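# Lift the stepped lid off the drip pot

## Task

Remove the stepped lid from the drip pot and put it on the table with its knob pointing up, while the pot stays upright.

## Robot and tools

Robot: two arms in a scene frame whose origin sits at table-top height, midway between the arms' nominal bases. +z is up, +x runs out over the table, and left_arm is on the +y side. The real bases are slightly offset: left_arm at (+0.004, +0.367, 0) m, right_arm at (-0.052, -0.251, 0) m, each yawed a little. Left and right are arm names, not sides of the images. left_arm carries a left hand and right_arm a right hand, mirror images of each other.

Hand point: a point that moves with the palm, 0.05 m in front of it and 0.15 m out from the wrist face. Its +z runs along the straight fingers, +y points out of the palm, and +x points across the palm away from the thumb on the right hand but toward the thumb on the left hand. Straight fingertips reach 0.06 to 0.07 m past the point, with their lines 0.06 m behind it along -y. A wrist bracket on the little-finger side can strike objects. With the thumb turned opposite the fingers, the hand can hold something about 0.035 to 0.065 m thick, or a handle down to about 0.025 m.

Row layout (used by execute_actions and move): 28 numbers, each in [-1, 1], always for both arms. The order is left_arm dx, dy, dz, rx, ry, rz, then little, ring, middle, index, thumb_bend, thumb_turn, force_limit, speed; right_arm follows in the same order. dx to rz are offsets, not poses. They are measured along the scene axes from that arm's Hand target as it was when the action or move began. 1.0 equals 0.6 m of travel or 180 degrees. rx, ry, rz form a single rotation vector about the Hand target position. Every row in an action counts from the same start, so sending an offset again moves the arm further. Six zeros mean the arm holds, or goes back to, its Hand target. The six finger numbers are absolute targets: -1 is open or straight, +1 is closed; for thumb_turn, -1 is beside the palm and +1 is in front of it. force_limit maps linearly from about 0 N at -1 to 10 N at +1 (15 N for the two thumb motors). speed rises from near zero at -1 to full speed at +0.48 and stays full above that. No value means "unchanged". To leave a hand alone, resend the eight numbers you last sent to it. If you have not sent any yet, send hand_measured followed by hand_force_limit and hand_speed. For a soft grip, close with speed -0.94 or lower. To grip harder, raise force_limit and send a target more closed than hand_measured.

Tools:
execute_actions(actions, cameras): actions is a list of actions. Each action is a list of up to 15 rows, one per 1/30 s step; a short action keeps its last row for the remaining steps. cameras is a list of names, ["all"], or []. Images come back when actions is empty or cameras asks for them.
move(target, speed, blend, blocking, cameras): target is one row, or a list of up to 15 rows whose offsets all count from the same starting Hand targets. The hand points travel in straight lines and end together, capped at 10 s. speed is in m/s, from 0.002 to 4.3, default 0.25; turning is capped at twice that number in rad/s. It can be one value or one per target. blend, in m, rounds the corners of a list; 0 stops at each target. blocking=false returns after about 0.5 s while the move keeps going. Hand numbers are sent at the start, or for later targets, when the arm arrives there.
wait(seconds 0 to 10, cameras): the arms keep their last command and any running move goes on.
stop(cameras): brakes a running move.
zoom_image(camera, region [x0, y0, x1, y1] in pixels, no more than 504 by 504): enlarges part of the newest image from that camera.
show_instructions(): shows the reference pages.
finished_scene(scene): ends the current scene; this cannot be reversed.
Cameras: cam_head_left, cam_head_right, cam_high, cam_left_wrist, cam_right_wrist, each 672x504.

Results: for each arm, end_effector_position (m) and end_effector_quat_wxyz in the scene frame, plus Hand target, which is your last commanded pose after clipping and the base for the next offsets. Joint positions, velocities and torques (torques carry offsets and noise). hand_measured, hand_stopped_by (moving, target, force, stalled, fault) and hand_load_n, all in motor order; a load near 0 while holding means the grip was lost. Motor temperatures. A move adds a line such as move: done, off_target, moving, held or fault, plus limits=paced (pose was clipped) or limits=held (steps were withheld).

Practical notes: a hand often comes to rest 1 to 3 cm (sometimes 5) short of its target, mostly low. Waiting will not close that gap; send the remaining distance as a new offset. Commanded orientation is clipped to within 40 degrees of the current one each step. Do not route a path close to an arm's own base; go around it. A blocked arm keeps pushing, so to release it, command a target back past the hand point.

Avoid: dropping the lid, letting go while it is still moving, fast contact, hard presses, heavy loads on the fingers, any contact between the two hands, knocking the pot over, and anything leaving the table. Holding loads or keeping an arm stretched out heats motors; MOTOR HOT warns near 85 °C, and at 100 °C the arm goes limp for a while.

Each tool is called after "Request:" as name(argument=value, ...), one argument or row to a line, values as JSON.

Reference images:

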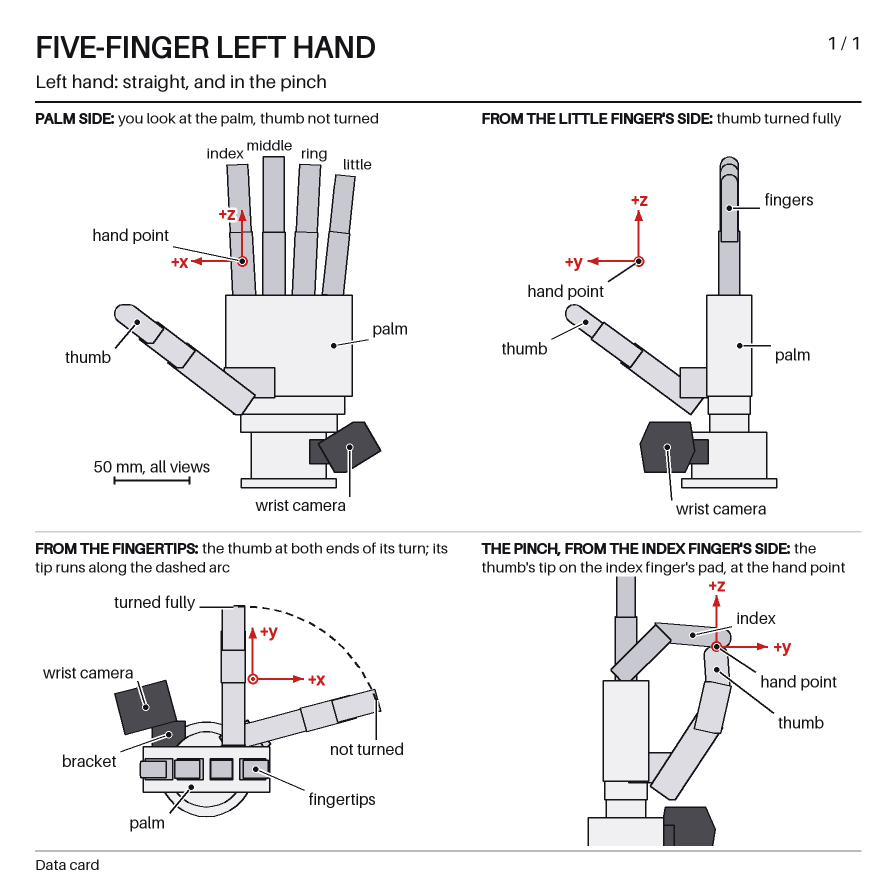

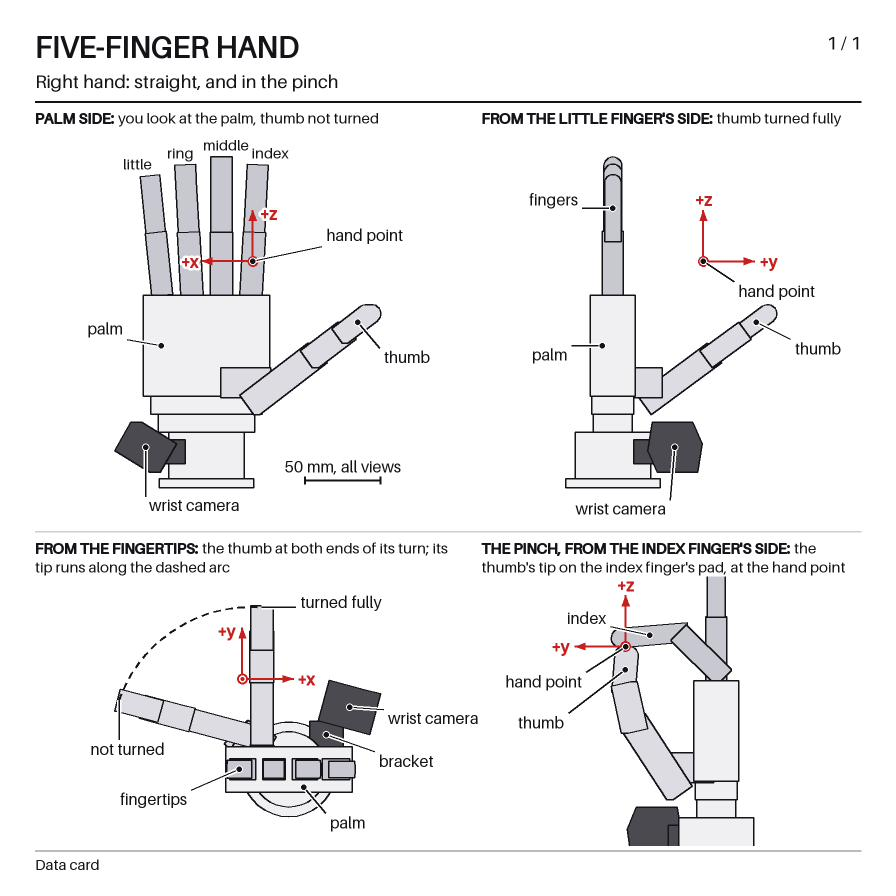

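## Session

Request:
execute_actions(
  actions=[],
)

Scene clock: 0.00 s.
left_arm: end_effector_position=(+0.1787, +0.4997, +0.1457) hand_measured=(-1.000, -1.000, -1.000, -1.000, -1.000, -1.000) hand_load_n=(+0.0, +0.0, +0.0, +0.0, +0.0, +0.0) hand_stopped_by=(target, target, target, target, target, target) hand_force_limit=0.00 hand_speed=-0.80 end_effector_quat_wxyz=(-0.105, +0.140, +0.973, +0.152) | right_arm: end_effector_position=(+0.3128, -0.3406, +0.2817) hand_measured=(-1.000, -1.000, -1.000, -1.000, -1.000, -1.000) hand_load_n=(+0.0, +0.0, +0.0, +0.0, +0.0, +0.0) hand_stopped_by=(target, target, target, target, target, target) hand_force_limit=0.00 hand_speed=-0.80 end_effector_quat_wxyz=(+0.204, +0.793, -0.299, +0.490)
Joint positions: left_arm=[0.002 0.963 0.687 -1.453 -0.337 1.866] | right_arm=[0.284 0.96 0.859 -0.618 0.847 -1.025]
Joint velocities: within noise
Joint torques (N m): no reading
Motor temperatures (°C): left_arm=[28 32 35 30 27 26] | right_arm=[36 33 33 28 25 26]
Heat: left arm: hottest elbow 35 °C; right arm: hottest waist 36 °C.
Hand target: left_arm +0.1860, +0.5000, +0.1529; -0.094, +0.138, +0.974, +0.154 | right_arm +0.3191, -0.3392, +0.2989; +0.195, +0.784, -0.306, +0.505

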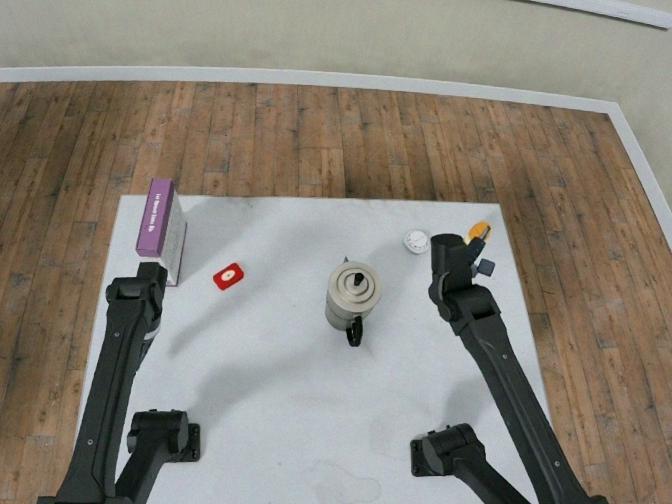

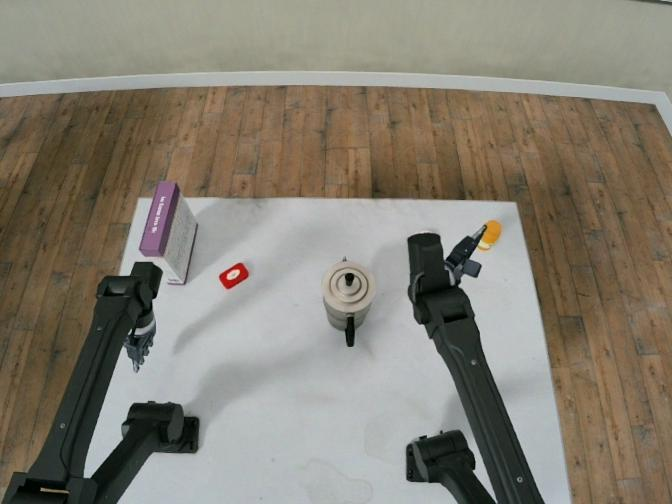

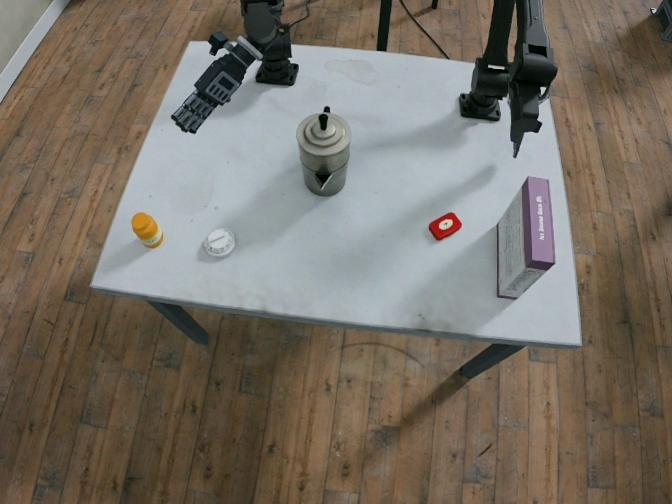

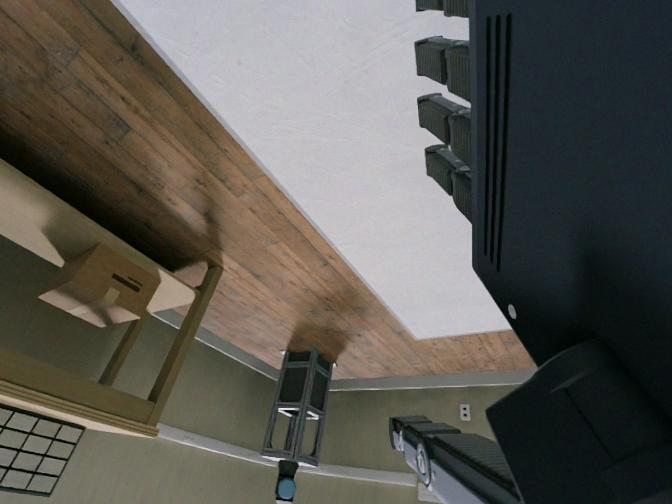

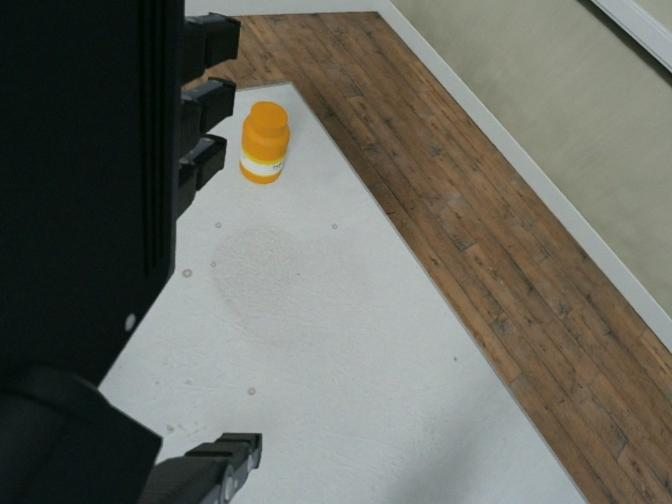

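Request:
zoom_image(
  camera="cam_head_left",
  region=[280, 230, 440, 350],
)

Request:
move(
  target=[
    [0.04,-0.1,0.33,-0.30,-0.086,0.144,-1,-1,-0.2,-0.2,-0.1,1,0,0,0,0,0,0,0,0,-1,-1,-1,-1,-1,-1,0,-0.8],
    [0.15,-0.4,0.36,-0.5457,-0.1572,0.2623,-1,-1,-0.2,-0.2,-0.1,1,0,0,0,0,0,0,0,0,-1,-1,-1,-1,-1,-1,0,-0.8],
    [0.20,-0.80,0.34,-0.5457,-0.1572,0.2623,-1,-1,-0.2,-0.2,-0.1,1,0,0,0,0,0,0,0,0,-1,-1,-1,-1,-1,-1,0,-0.8],
  ],
  speed=0.35,
  blend=0.03,
  cameras=["cam_left_wrist","cam_high","cam_head_left"],
)

Scaled by 3.150 from the camera's 672x504 image, which has a finer 960x720 frame.

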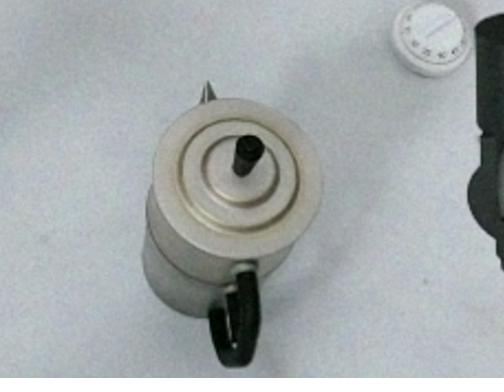

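Scene clock: 35.17 s.
left_arm: end_effector_position=(+0.3034, +0.0199, +0.3420) hand_measured=(-1.000, -1.000, -0.200, -0.200, -0.100, +1.000) hand_load_n=(+0.0, +0.0, +0.0, +0.0, +0.0, +0.0) hand_stopped_by=(target, target, target, target, target, target) hand_force_limit=0.00 hand_speed=0.00 end_effector_quat_wxyz=(+0.190, -0.229, +0.732, -0.613) | right_arm: end_effector_position=(+0.3128, -0.3406, +0.2817) hand_measured=(-1.000, -1.000, -1.000, -1.000, -1.000, -1.000) hand_load_n=(+0.0, +0.0, +0.0, +0.0, +0.0, +0.0) hand_stopped_by=(target, target, target, target, target, target) hand_force_limit=0.00 hand_speed=-0.80 end_effector_quat_wxyz=(+0.204, +0.793, -0.299, +0.490)
Joint positions: left_arm=[-0.715 0.878 0.836 -0.143 0.282 0.05] | right_arm=[0.284 0.96 0.859 -0.618 0.847 -1.025]
Joint torques (N m): left_arm=[0.67 -5.07 10.29 2.86 -0.18 -0.01] | right_arm=[0.67 -4.48 11.47 2.03 0.42 -0.01]
Motor temperatures (°C): left_arm=[28 32 39 30 27 26] | right_arm=[36 32 42 28 25 26]
Heat: left arm: hottest elbow 39 °C; right arm: hottest elbow 42 °C.
Hand target: left_arm +0.3060, +0.0201, +0.3570; +0.198, -0.227, +0.720, -0.625 | right_arm +0.3191, -0.3392, +0.2989; +0.195, +0.784, -0.306, +0.505
Off the commanded pose: left_arm 0.015 m, 2 deg | right_arm 0.018 m, 2 deg.
move: off_target (left_arm, right_arm)
Images, in order (width x height): cam_head_left 672x504, cam_high 672x504, cam_left_wrist 672x504.

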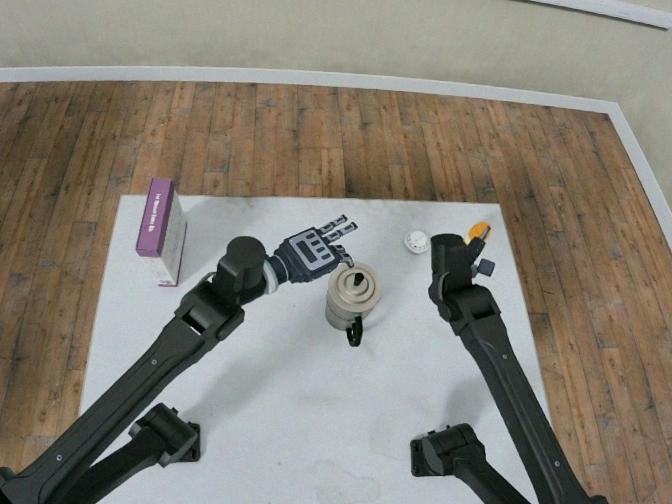

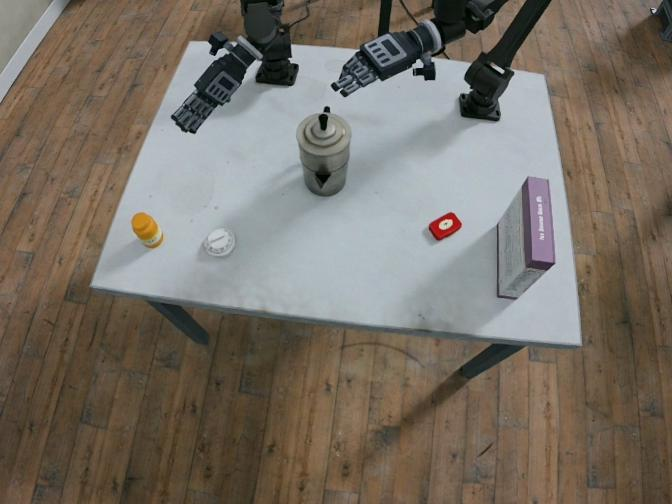

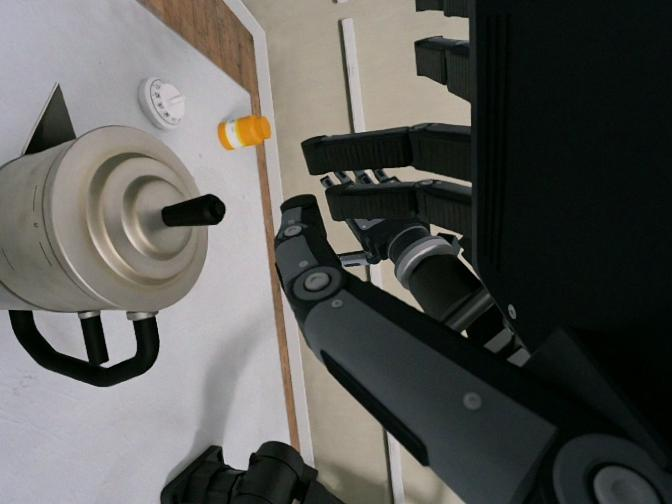

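Request:
move(
  target=[0.008,-0.115,-0.053,0,0,0,-1,-1,-0.45,-0.45,-0.1,1,0,0,0,0,0,0,0,0,-1,-1,-1,-1,-1,-1,0,-0.8],
  speed=0.12,
  cameras=["cam_left_wrist","cam_high","cam_head_right"],
)

Scene clock: 51.23 s.
left_arm: end_effector_position=(+0.3092, -0.0429, +0.3095) hand_measured=(-1.000, -1.000, -0.450, -0.450, -0.100, +1.000) hand_load_n=(+0.0, +0.0, +0.0, +0.0, +0.5, +0.0) hand_stopped_by=(target, target, target, target, target, target) hand_force_limit=0.00 hand_speed=0.00 end_effector_quat_wxyz=(+0.195, -0.230, +0.731, -0.612) | right_arm: end_effector_position=(+0.3128, -0.3406, +0.2817) hand_measured=(-1.000, -1.000, -1.000, -1.000, -1.000, -1.000) hand_load_n=(+0.0, +0.0, +0.0, +0.0, +0.0, +0.0) hand_stopped_by=(target, target, target, target, target, target) hand_force_limit=0.00 hand_speed=-0.80 end_effector_quat_wxyz=(+0.204, +0.793, -0.299, +0.490)
Joint positions: left_arm=[-0.857 1.031 0.836 0.017 0.132 0.028] | right_arm=[0.284 0.96 0.859 -0.618 0.847 -1.025]
Joint torques (N m): left_arm=[-0.03 -6.18 10.78 2.92 -0.2 -0.02] | right_arm=[0.62 -4.42 11.45 2.04 0.42 -0.01]
Heat: left arm: hottest elbow 39 °C; right arm: hottest elbow 45 °C.
Hand target: left_arm +0.3109, -0.0489, +0.3253; +0.198, -0.227, +0.720, -0.625 | right_arm +0.3191, -0.3392, +0.2989; +0.195, +0.784, -0.306, +0.505
Off the commanded pose: left_arm 0.017 m, 2 deg | right_arm 0.018 m, 2 deg.
move: off_target (left_arm, right_arm)
Images, in order (width x height): cam_head_right 672x504, cam_high 672x504, cam_left_wrist 672x504.

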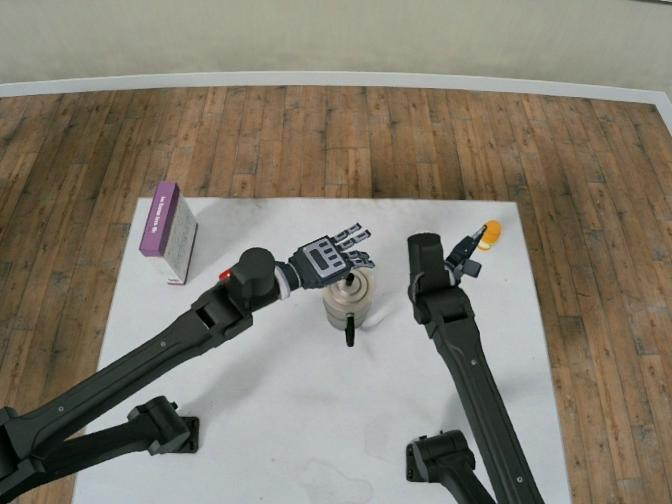

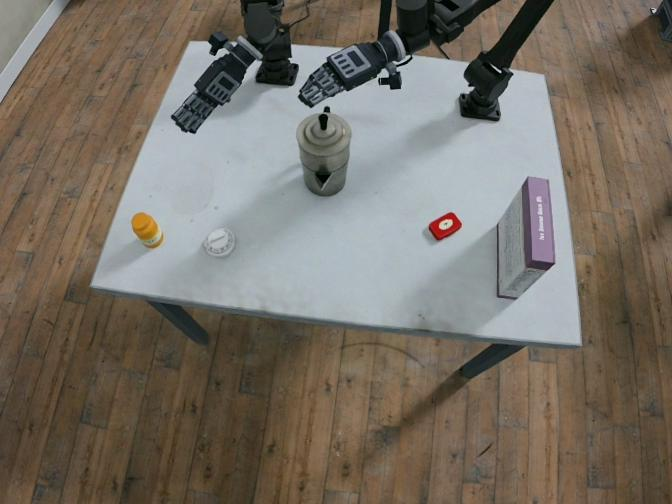

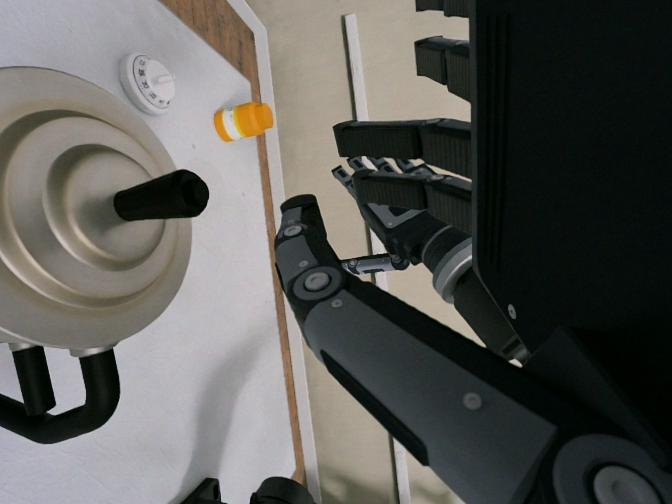

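Request:
move(
  target=[-0.004,0.004,-0.065,0,0,0,-1,-1,-0.45,-0.45,-0.1,1,0,0,0,0,0,0,0,0,-1,-1,-1,-1,-1,-1,0,-0.8],
  speed=0.08,
  cameras=["cam_left_wrist","cam_head_left"],
)

Scene clock: 72.57 s.
left_arm: end_effector_position=(+0.3096, -0.0432, +0.2871) hand_measured=(-1.000, -1.000, -0.450, -0.450, -0.100, +1.000) hand_load_n=(+0.0, +0.0, +0.0, +0.0, +0.0, +0.0) hand_stopped_by=(target, target, target, target, target, target) hand_force_limit=0.00 hand_speed=0.00 end_effector_quat_wxyz=(+0.200, -0.227, +0.723, -0.621) | right_arm: end_effector_position=(+0.3128, -0.3406, +0.2817) hand_measured=(-1.000, -1.000, -1.000, -1.000, -1.000, -1.000) hand_load_n=(+0.0, +0.0, +0.0, +0.0, +0.0, +0.0) hand_stopped_by=(target, target, target, target, target, target) hand_force_limit=0.00 hand_speed=-0.80 end_effector_quat_wxyz=(+0.204, +0.793, -0.299, +0.490)
Joint positions: left_arm=[-0.857 1.045 0.766 0.128 0.131 0.028] | right_arm=[0.284 0.96 0.859 -0.618 0.847 -1.025]
Joint torques (N m): left_arm=[-0.09 -5.71 8.7 2.91 -0.21 -0.02] | right_arm=[0.62 -4.48 11.45 2.02 0.42 -0.01]
Motor temperatures (°C): left_arm=[28 32 40 30 27 26] | right_arm=[35 32 47 28 25 26]
Heat: left arm: hottest elbow 40 °C; right arm: hottest elbow 47 °C.
Hand target: left_arm +0.3085, -0.0465, +0.2860; +0.198, -0.227, +0.720, -0.625 | right_arm +0.3191, -0.3392, +0.2989; +0.195, +0.784, -0.306, +0.505
Off the commanded pose: left_arm 0.004 m, 1 deg | right_arm 0.018 m, 2 deg.
move: off_target (right_arm)
Images, in order (width x height): cam_head_left 672x504, cam_left_wrist 672x504.

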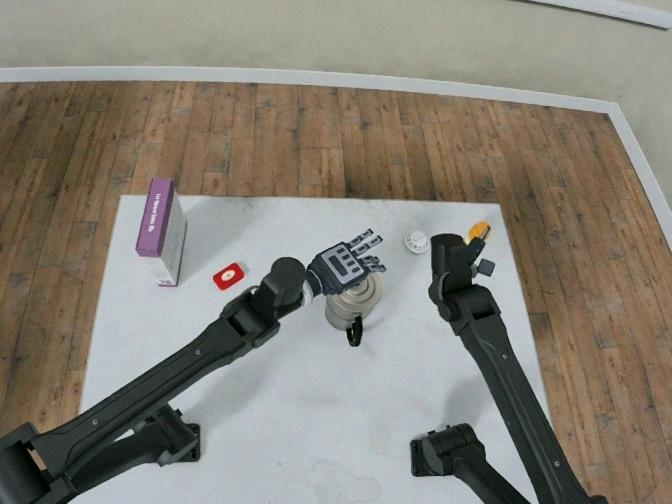

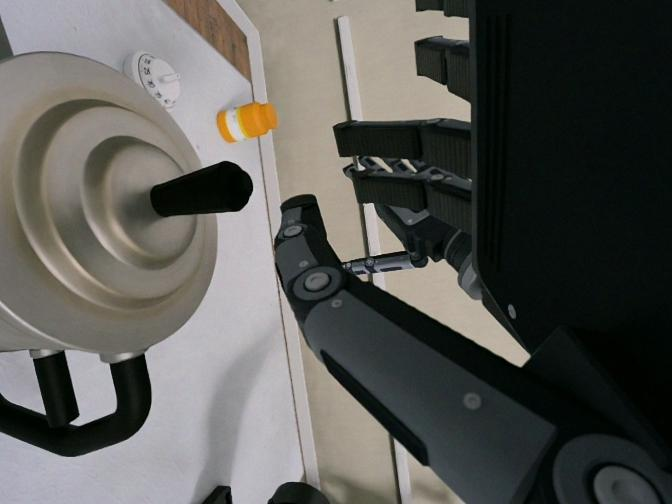

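Request:
move(
  target=[0.0,0.003,-0.045,0,0,0,-1,-1,-0.45,-0.45,-0.1,1,0,0,0,0,0,0,0,0,-1,-1,-1,-1,-1,-1,0,-0.8],
  speed=0.08,
  cameras=["cam_left_wrist","cam_high"],
)

Scene clock: 77.30 s.
left_arm: end_effector_position=(+0.3089, -0.0425, +0.2605) hand_measured=(-1.000, -1.000, -0.450, -0.450, -0.100, +1.000) hand_load_n=(+0.0, +0.0, +0.0, +0.0, +0.0, +0.0) hand_stopped_by=(target, target, target, target, target, target) hand_force_limit=0.00 hand_speed=0.00 end_effector_quat_wxyz=(+0.200, -0.227, +0.723, -0.621) | right_arm: end_effector_position=(+0.3128, -0.3406, +0.2817) hand_measured=(-1.000, -1.000, -1.000, -1.000, -1.000, -1.000) hand_load_n=(+0.0, +0.0, +0.0, +0.0, +0.0, +0.0) hand_stopped_by=(target, target, target, target, target, target) hand_force_limit=0.00 hand_speed=-0.80 end_effector_quat_wxyz=(+0.204, +0.793, -0.299, +0.490)
Joint positions: left_arm=[-0.857 1.069 0.708 0.211 0.131 0.028] | right_arm=[0.284 0.96 0.859 -0.618 0.847 -1.025]
Joint torques (N m): left_arm=[0.15 -5.83 8.46 2.92 -0.08 -0.02] | right_arm=[0.67 -4.48 11.45 2 0.43 -0.02]
Heat: left arm: hottest elbow 41 °C; right arm: hottest elbow 47 °C.
Hand target: left_arm +0.3084, -0.0447, +0.2591; +0.198, -0.227, +0.720, -0.625 | right_arm +0.3191, -0.3392, +0.2989; +0.195, +0.784, -0.306, +0.505
Off the commanded pose: left_arm 0.003 m, 1 deg | right_arm 0.018 m, 2 deg.
move: off_target (right_arm)
Images, in order (width x height): cam_high 672x504, cam_left_wrist 672x504.

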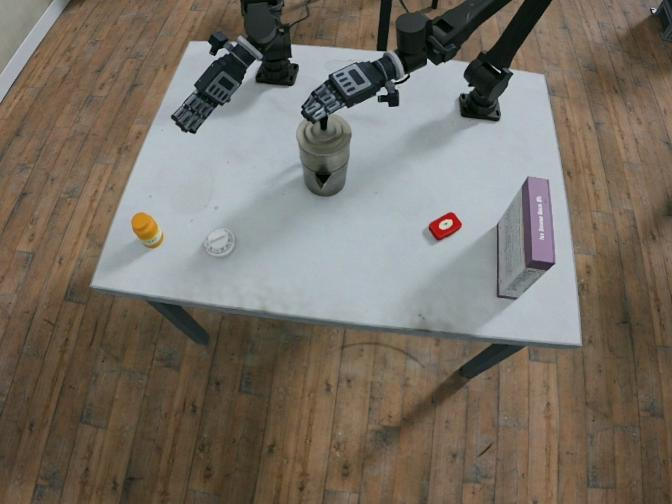

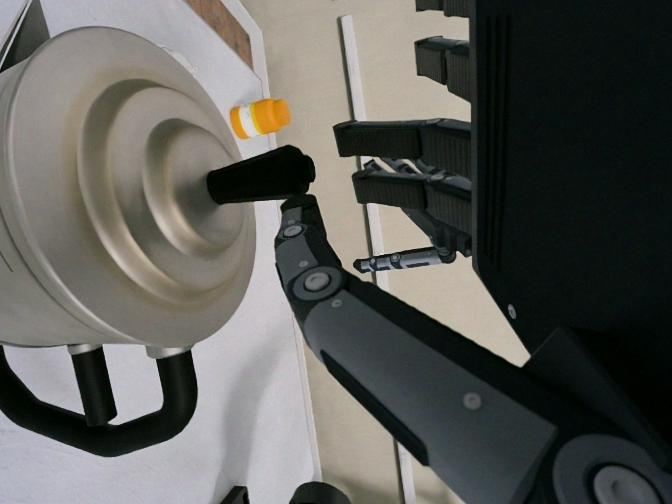

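Request:
zoom_image(
  camera="cam_left_wrist",
  region=[200, 90, 480, 300],
)

Request:
zoom_image(
  camera="cam_high",
  region=[270, 90, 370, 165],
)

Scaled by 1.800 from the camera's 672x504 image, which has a finer 960x720 frame.

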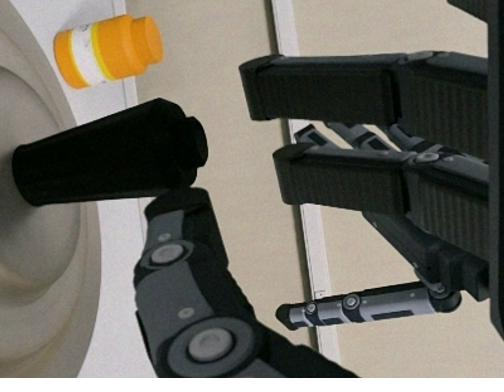

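Scaled by 5.040 from the camera's 672x504 image, which has a finer 960x720 frame.

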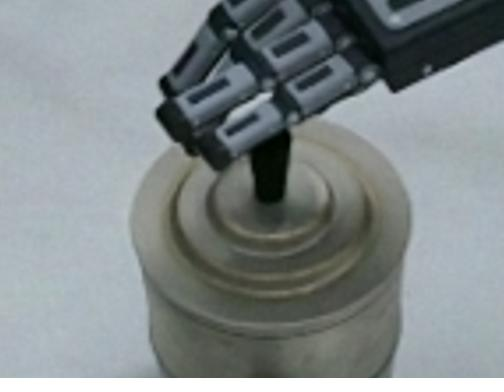

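Request:
move(
  target=[0.008,-0.010,-0.006,0,0,0,-1,-1,-0.45,-0.45,-0.1,1,0,0,0,0,0,0,0,0,-1,-1,-1,-1,-1,-1,0,-0.8],
  speed=0.05,
  cameras=["cam_left_wrist","cam_high"],
)

Request:
zoom_image(
  camera="cam_left_wrist",
  region=[200, 90, 480, 300],
)

Scene clock: 111.13 s.
left_arm: end_effector_position=(+0.3126, -0.0464, +0.2524) hand_measured=(-1.000, -1.000, -0.450, -0.450, -0.100, +1.000) hand_load_n=(+0.0, +0.0, +0.0, +0.0, +0.0, +0.0) hand_stopped_by=(target, target, target, target, target, target) hand_force_limit=0.00 hand_speed=0.00 end_effector_quat_wxyz=(+0.199, -0.228, +0.725, -0.619) | right_arm: end_effector_position=(+0.3128, -0.3406, +0.2817) hand_measured=(-1.000, -1.000, -1.000, -1.000, -1.000, -1.000) hand_load_n=(+0.0, +0.0, +0.0, +0.0, +0.0, +0.0) hand_stopped_by=(target, target, target, target, target, target) hand_force_limit=0.00 hand_speed=-0.80 end_effector_quat_wxyz=(+0.204, +0.793, -0.299, +0.490)
Joint positions: left_arm=[-0.857 1.096 0.708 0.231 0.131 0.028] | right_arm=[0.284 0.96 0.859 -0.618 0.847 -1.025]
Joint torques (N m): left_arm=[0.09 -6.01 9.1 2.92 -0.13 -0.02] | right_arm=[0.67 -4.42 11.43 2.04 0.42 -0.01]
Heat: left arm: hottest elbow 41 °C; right arm: hottest elbow 49 °C.
Hand target: left_arm +0.3132, -0.0507, +0.2555; +0.198, -0.227, +0.720, -0.625 | right_arm +0.3191, -0.3392, +0.2989; +0.195, +0.784, -0.306, +0.505
Off the commanded pose: left_arm 0.005 m, 1 deg | right_arm 0.018 m, 2 deg.
move: off_target (right_arm)
Images, in order (width x height): cam_high 672x504, cam_left_wrist 672x504.

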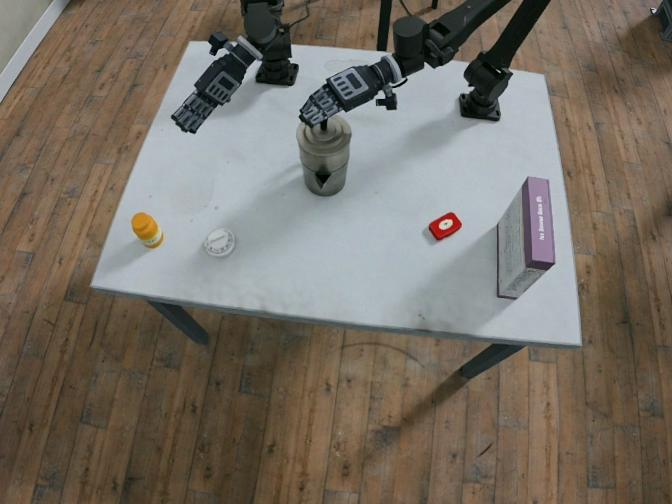

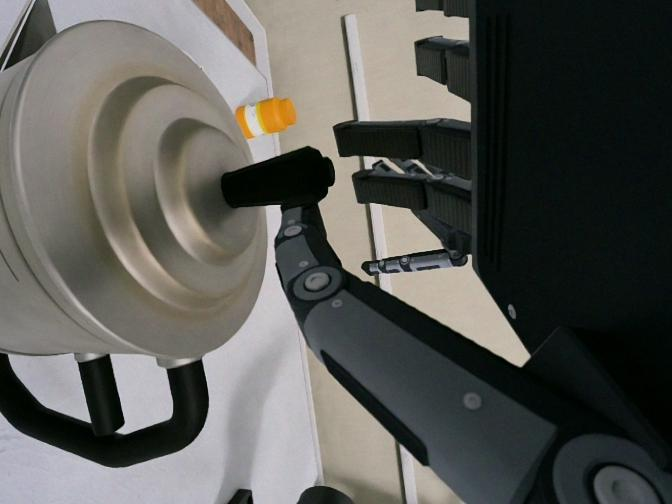

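Scaled by 1.800 from the camera's 672x504 image, which has a finer 960x720 frame.

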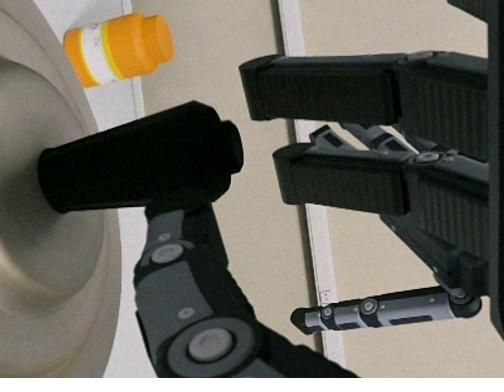

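Request:
move(
  target=[
    [-0.0123,0.0172,0.003,0,0,0,-1,-1,-0.45,-0.45,-0.1,1,0,0,0,0,0,0,0,0,-1,-1,-1,-1,-1,-1,0,-0.8],
    [0.0024,0.0257,0.003,0,0,0,-1,-1,-0.45,-0.45,-0.1,1,0,0,0,0,0,0,0,0,-1,-1,-1,-1,-1,-1,0,-0.8],
  ],
  speed=0.05,
  cameras=["cam_left_wrist","cam_head_right"],
)

Request:
zoom_image(
  camera="cam_left_wrist",
  region=[200, 90, 480, 300],
)

Scene clock: 129.87 s.
left_arm: end_effector_position=(+0.3131, -0.0376, +0.2573) hand_measured=(-1.000, -1.000, -0.450, -0.450, -0.100, +1.000) hand_load_n=(+0.0, +0.0, +0.0, +0.0, +0.0, +0.0) hand_stopped_by=(target, target, target, target, target, target) hand_force_limit=0.00 hand_speed=0.00 end_effector_quat_wxyz=(+0.198, -0.225, +0.721, -0.624) | right_arm: end_effector_position=(+0.3128, -0.3406, +0.2817) hand_measured=(-1.000, -1.000, -1.000, -1.000, -1.000, -1.000) hand_load_n=(+0.0, +0.0, +0.0, +0.0, +0.0, +0.0) hand_stopped_by=(target, target, target, target, target, target) hand_force_limit=0.00 hand_speed=-0.80 end_effector_quat_wxyz=(+0.204, +0.793, -0.299, +0.490)
Joint positions: left_arm=[-0.833 1.072 0.696 0.231 0.162 0.028] | right_arm=[0.284 0.96 0.859 -0.618 0.847 -1.025]
Joint torques (N m): left_arm=[0.85 -6.53 8.64 2.19 0.01 0.03] | right_arm=[0.56 -4.48 11.44 2.02 0.42 -0.02]
Heat: left arm: hottest elbow 42 °C; right arm: hottest elbow 50 °C.
Hand target: left_arm +0.3148, -0.0353, +0.2576; +0.198, -0.227, +0.720, -0.625 | right_arm +0.3191, -0.3392, +0.2989; +0.195, +0.784, -0.306, +0.505
Off the commanded pose: left_arm 0.003 m, 0 deg | right_arm 0.018 m, 2 deg.
move: off_target (right_arm)
Images, in order (width x height): cam_head_right 672x504, cam_left_wrist 672x504.

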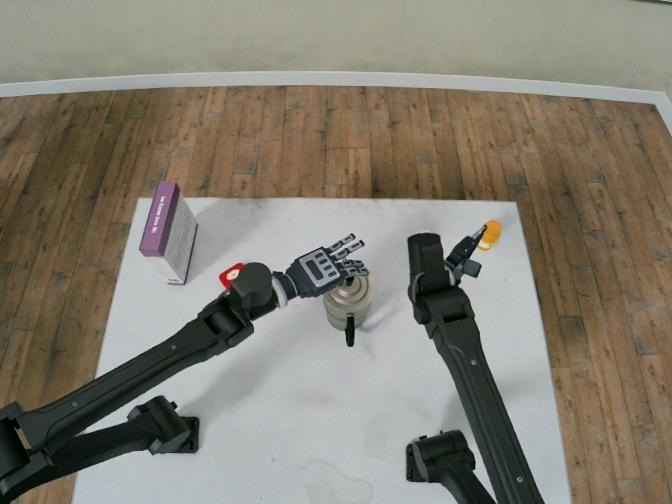

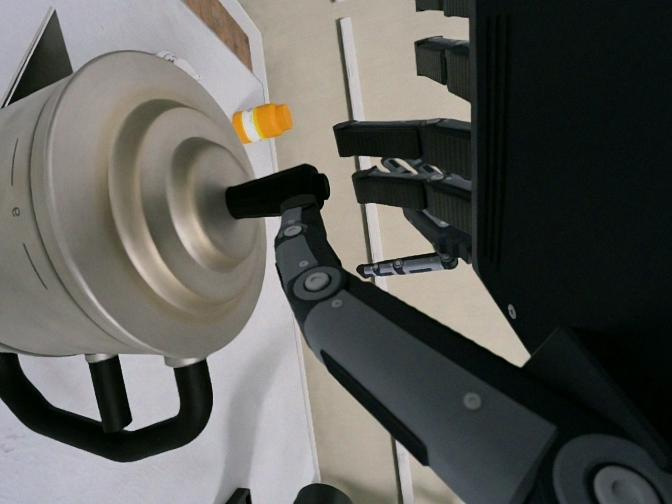

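Scaled by 1.800 from the camera's 672x504 image, which has a finer 960x720 frame.

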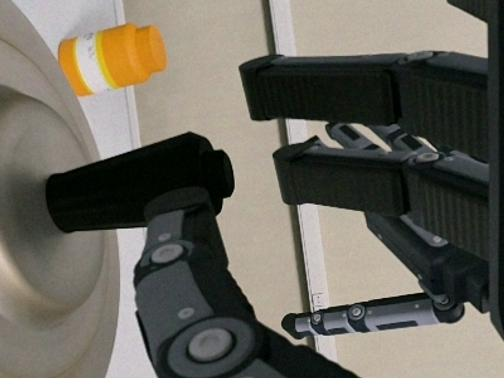

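Request:
move(
  target=[
    [0.007,0.005,-0.004,0,0,0,-1,-1,-0.45,-0.45,-0.1,1,0,0,0,0,0,0,0,0,-1,-1,-1,-1,-1,-1,0,-0.8],
    [0.0145,-0.009,-0.006,0,0,0,-1,-1,-0.45,-0.45,-0.1,1,0,0,0,0,0,0,0,0,-1,-1,-1,-1,-1,-1,0,-0.8],
  ],
  speed=0.05,
  cameras=["cam_left_wrist","cam_head_right"],
)

Request:
zoom_image(
  camera="cam_left_wrist",
  region=[200, 90, 480, 300],
)

Request:
zoom_image(
  camera="cam_head_right",
  region=[300, 225, 410, 315],
)

Scene clock: 140.70 s.
left_arm: end_effector_position=(+0.3189, -0.0372, +0.2452) hand_measured=(-1.000, -1.000, -0.450, -0.450, -0.100, +1.000) hand_load_n=(+0.0, +0.0, +0.0, +0.0, +0.0, +0.0) hand_stopped_by=(target, target, target, target, target, target) hand_force_limit=0.00 hand_speed=0.00 end_effector_quat_wxyz=(+0.193, -0.229, +0.728, -0.617) | right_arm: end_effector_position=(+0.3128, -0.3406, +0.2817) hand_measured=(-1.000, -1.000, -1.000, -1.000, -1.000, -1.000) hand_load_n=(+0.0, +0.0, +0.0, +0.0, +0.0, +0.0) hand_stopped_by=(target, target, target, target, target, target) hand_force_limit=0.00 hand_speed=-0.80 end_effector_quat_wxyz=(+0.204, +0.793, -0.299, +0.490)
Joint positions: left_arm=[-0.82 1.1 0.696 0.235 0.175 0.028] | right_arm=[0.284 0.96 0.859 -0.618 0.847 -1.025]
Joint torques (N m): left_arm=[0.38 -6.18 9.68 2.92 -0.19 0.04] | right_arm=[0.67 -4.54 11.43 2.02 0.42 -0.01]
Heat: left arm: hottest elbow 41 °C; right arm: hottest elbow 50 °C.
Hand target: left_arm +0.3233, -0.0408, +0.2540; +0.198, -0.227, +0.720, -0.625 | right_arm +0.3191, -0.3392, +0.2989; +0.195, +0.784, -0.306, +0.505
Off the commanded pose: left_arm 0.011 m, 2 deg | right_arm 0.018 m, 2 deg.
move: off_target (left_arm, right_arm)
Images, in order (width x height): cam_head_right 672x504, cam_left_wrist 672x504.

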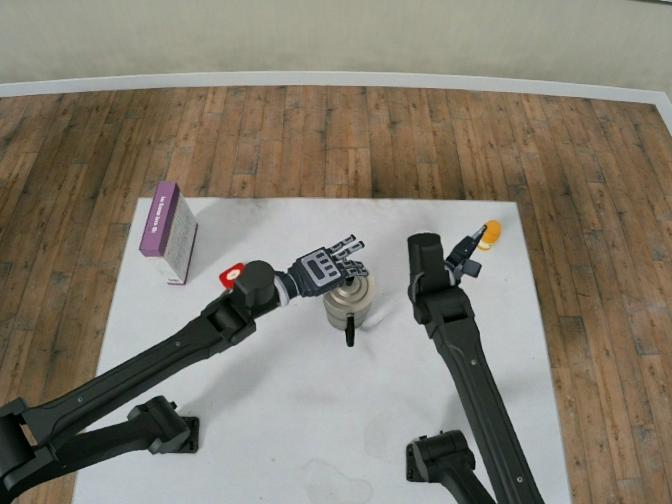

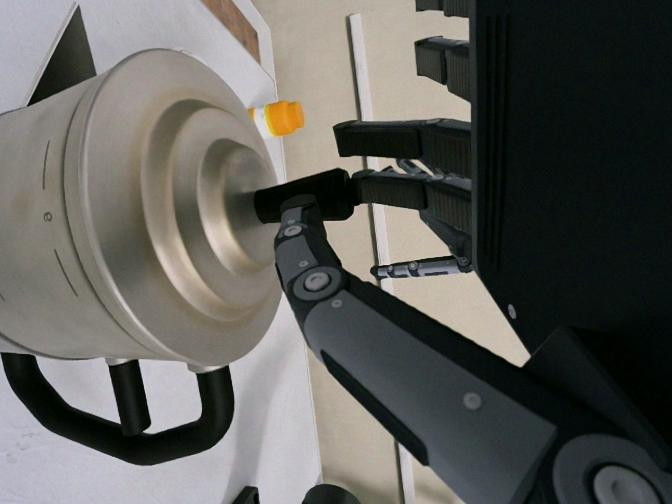

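Scaled by 1.800 from the camera's 672x504 image, which has a finer 960x720 frame.

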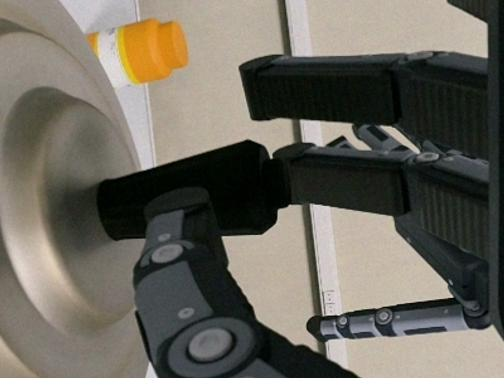

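Scaled by 4.582 from the camera's 672x504 image, which has a finer 960x720 frame.

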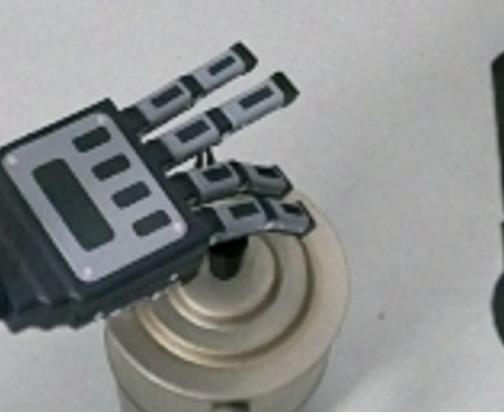

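Request:
move(
  target=[
    [-0.0213,-0.0078,0.006,0,0,0,-1,-1,-0.45,-0.45,-0.1,1,0,0,0,0,0,0,0,0,-1,-1,-1,-1,-1,-1,0,-0.8],
    [-0.013,-0.0215,0.004,0,0,0,-1,-1,-0.45,-0.45,-0.1,1,0,0,0,0,0,0,0,0,-1,-1,-1,-1,-1,-1,0,-0.8],
  ],
  speed=0.05,
  cameras=["cam_left_wrist","cam_high","cam_head_right"],
)

Request:
zoom_image(
  camera="cam_left_wrist",
  region=[200, 90, 480, 300],
)

Request:
zoom_image(
  camera="cam_high",
  region=[270, 90, 370, 165],
)

Request:
zoom_image(
  camera="cam_head_right",
  region=[300, 225, 410, 315],
)

Scene clock: 212.43 s.
left_arm: end_effector_position=(+0.3132, -0.0440, +0.2427) hand_measured=(-1.000, -1.000, -0.450, -0.450, -0.100, +1.000) hand_load_n=(+0.0, +0.0, +0.0, +0.0, +0.0, +0.0) hand_stopped_by=(target, target, target, target, target, target) hand_force_limit=0.00 hand_speed=0.00 end_effector_quat_wxyz=(+0.197, -0.231, +0.729, -0.613) | right_arm: end_effector_position=(+0.3128, -0.3406, +0.2817) hand_measured=(-1.000, -1.000, -1.000, -1.000, -1.000, -1.000) hand_load_n=(+0.0, +0.0, +0.0, +0.0, +0.0, +0.0) hand_stopped_by=(target, target, target, target, target, target) hand_force_limit=0.00 hand_speed=-0.80 end_effector_quat_wxyz=(+0.204, +0.793, -0.299, +0.490)
Joint positions: left_arm=[-0.853 1.104 0.696 0.235 0.133 0.028] | right_arm=[0.284 0.96 0.859 -0.618 0.847 -1.025]
Joint torques (N m): left_arm=[-0.26 -5.83 10.69 2.8 -0.2 -0.02] | right_arm=[0.62 -4.48 11.45 2.02 0.42 -0.01]
Motor temperatures (°C): left_arm=[28 32 42 30 26 26] | right_arm=[35 31 52 28 25 26]
Heat: left arm: hottest elbow 42 °C; right arm: hottest elbow 52 °C.
Hand target: left_arm +0.3156, -0.0536, +0.2564; +0.198, -0.227, +0.720, -0.625 | right_arm +0.3191, -0.3392, +0.2989; +0.195, +0.784, -0.306, +0.505
Off the commanded pose: left_arm 0.017 m, 2 deg | right_arm 0.018 m, 2 deg.
move: off_target (left_arm, right_arm)
Images, in order (width x height): cam_head_right 672x504, cam_high 672x504, cam_left_wrist 672x504.

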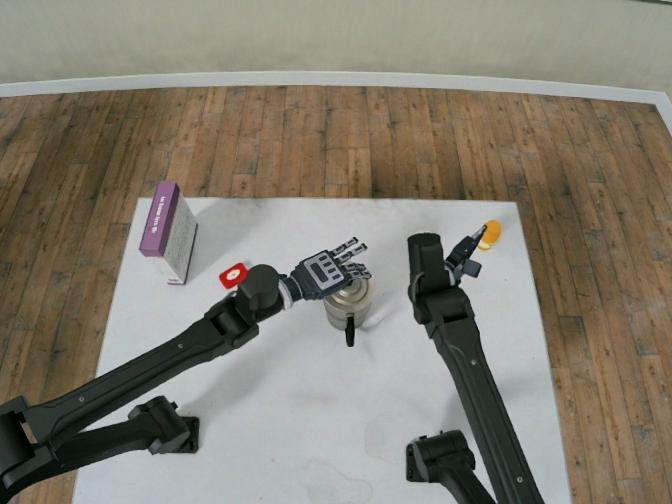

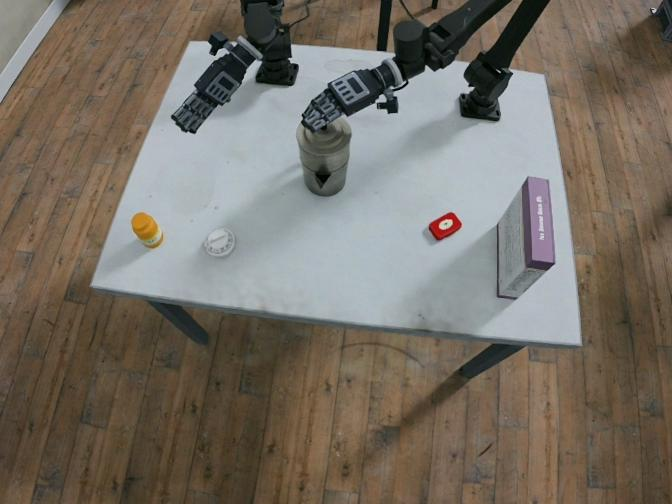

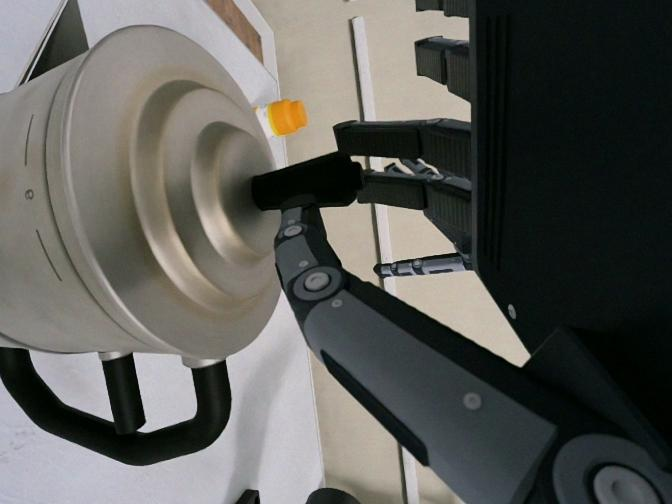

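Scaled by 1.800 from the camera's 672x504 image, which has a finer 960x720 frame.

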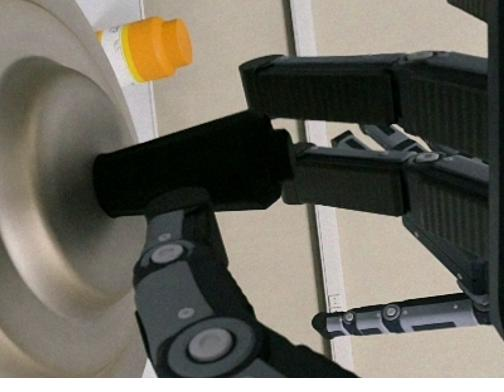

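Scaled by 5.040 from the camera's 672x504 image, which has a finer 960x720 frame.

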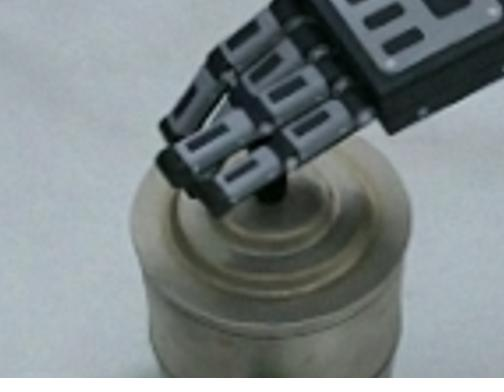

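Scaled by 4.582 from the camera's 672x504 image, which has a finer 960x720 frame.

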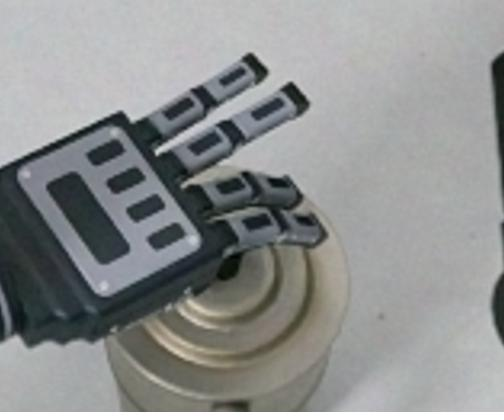

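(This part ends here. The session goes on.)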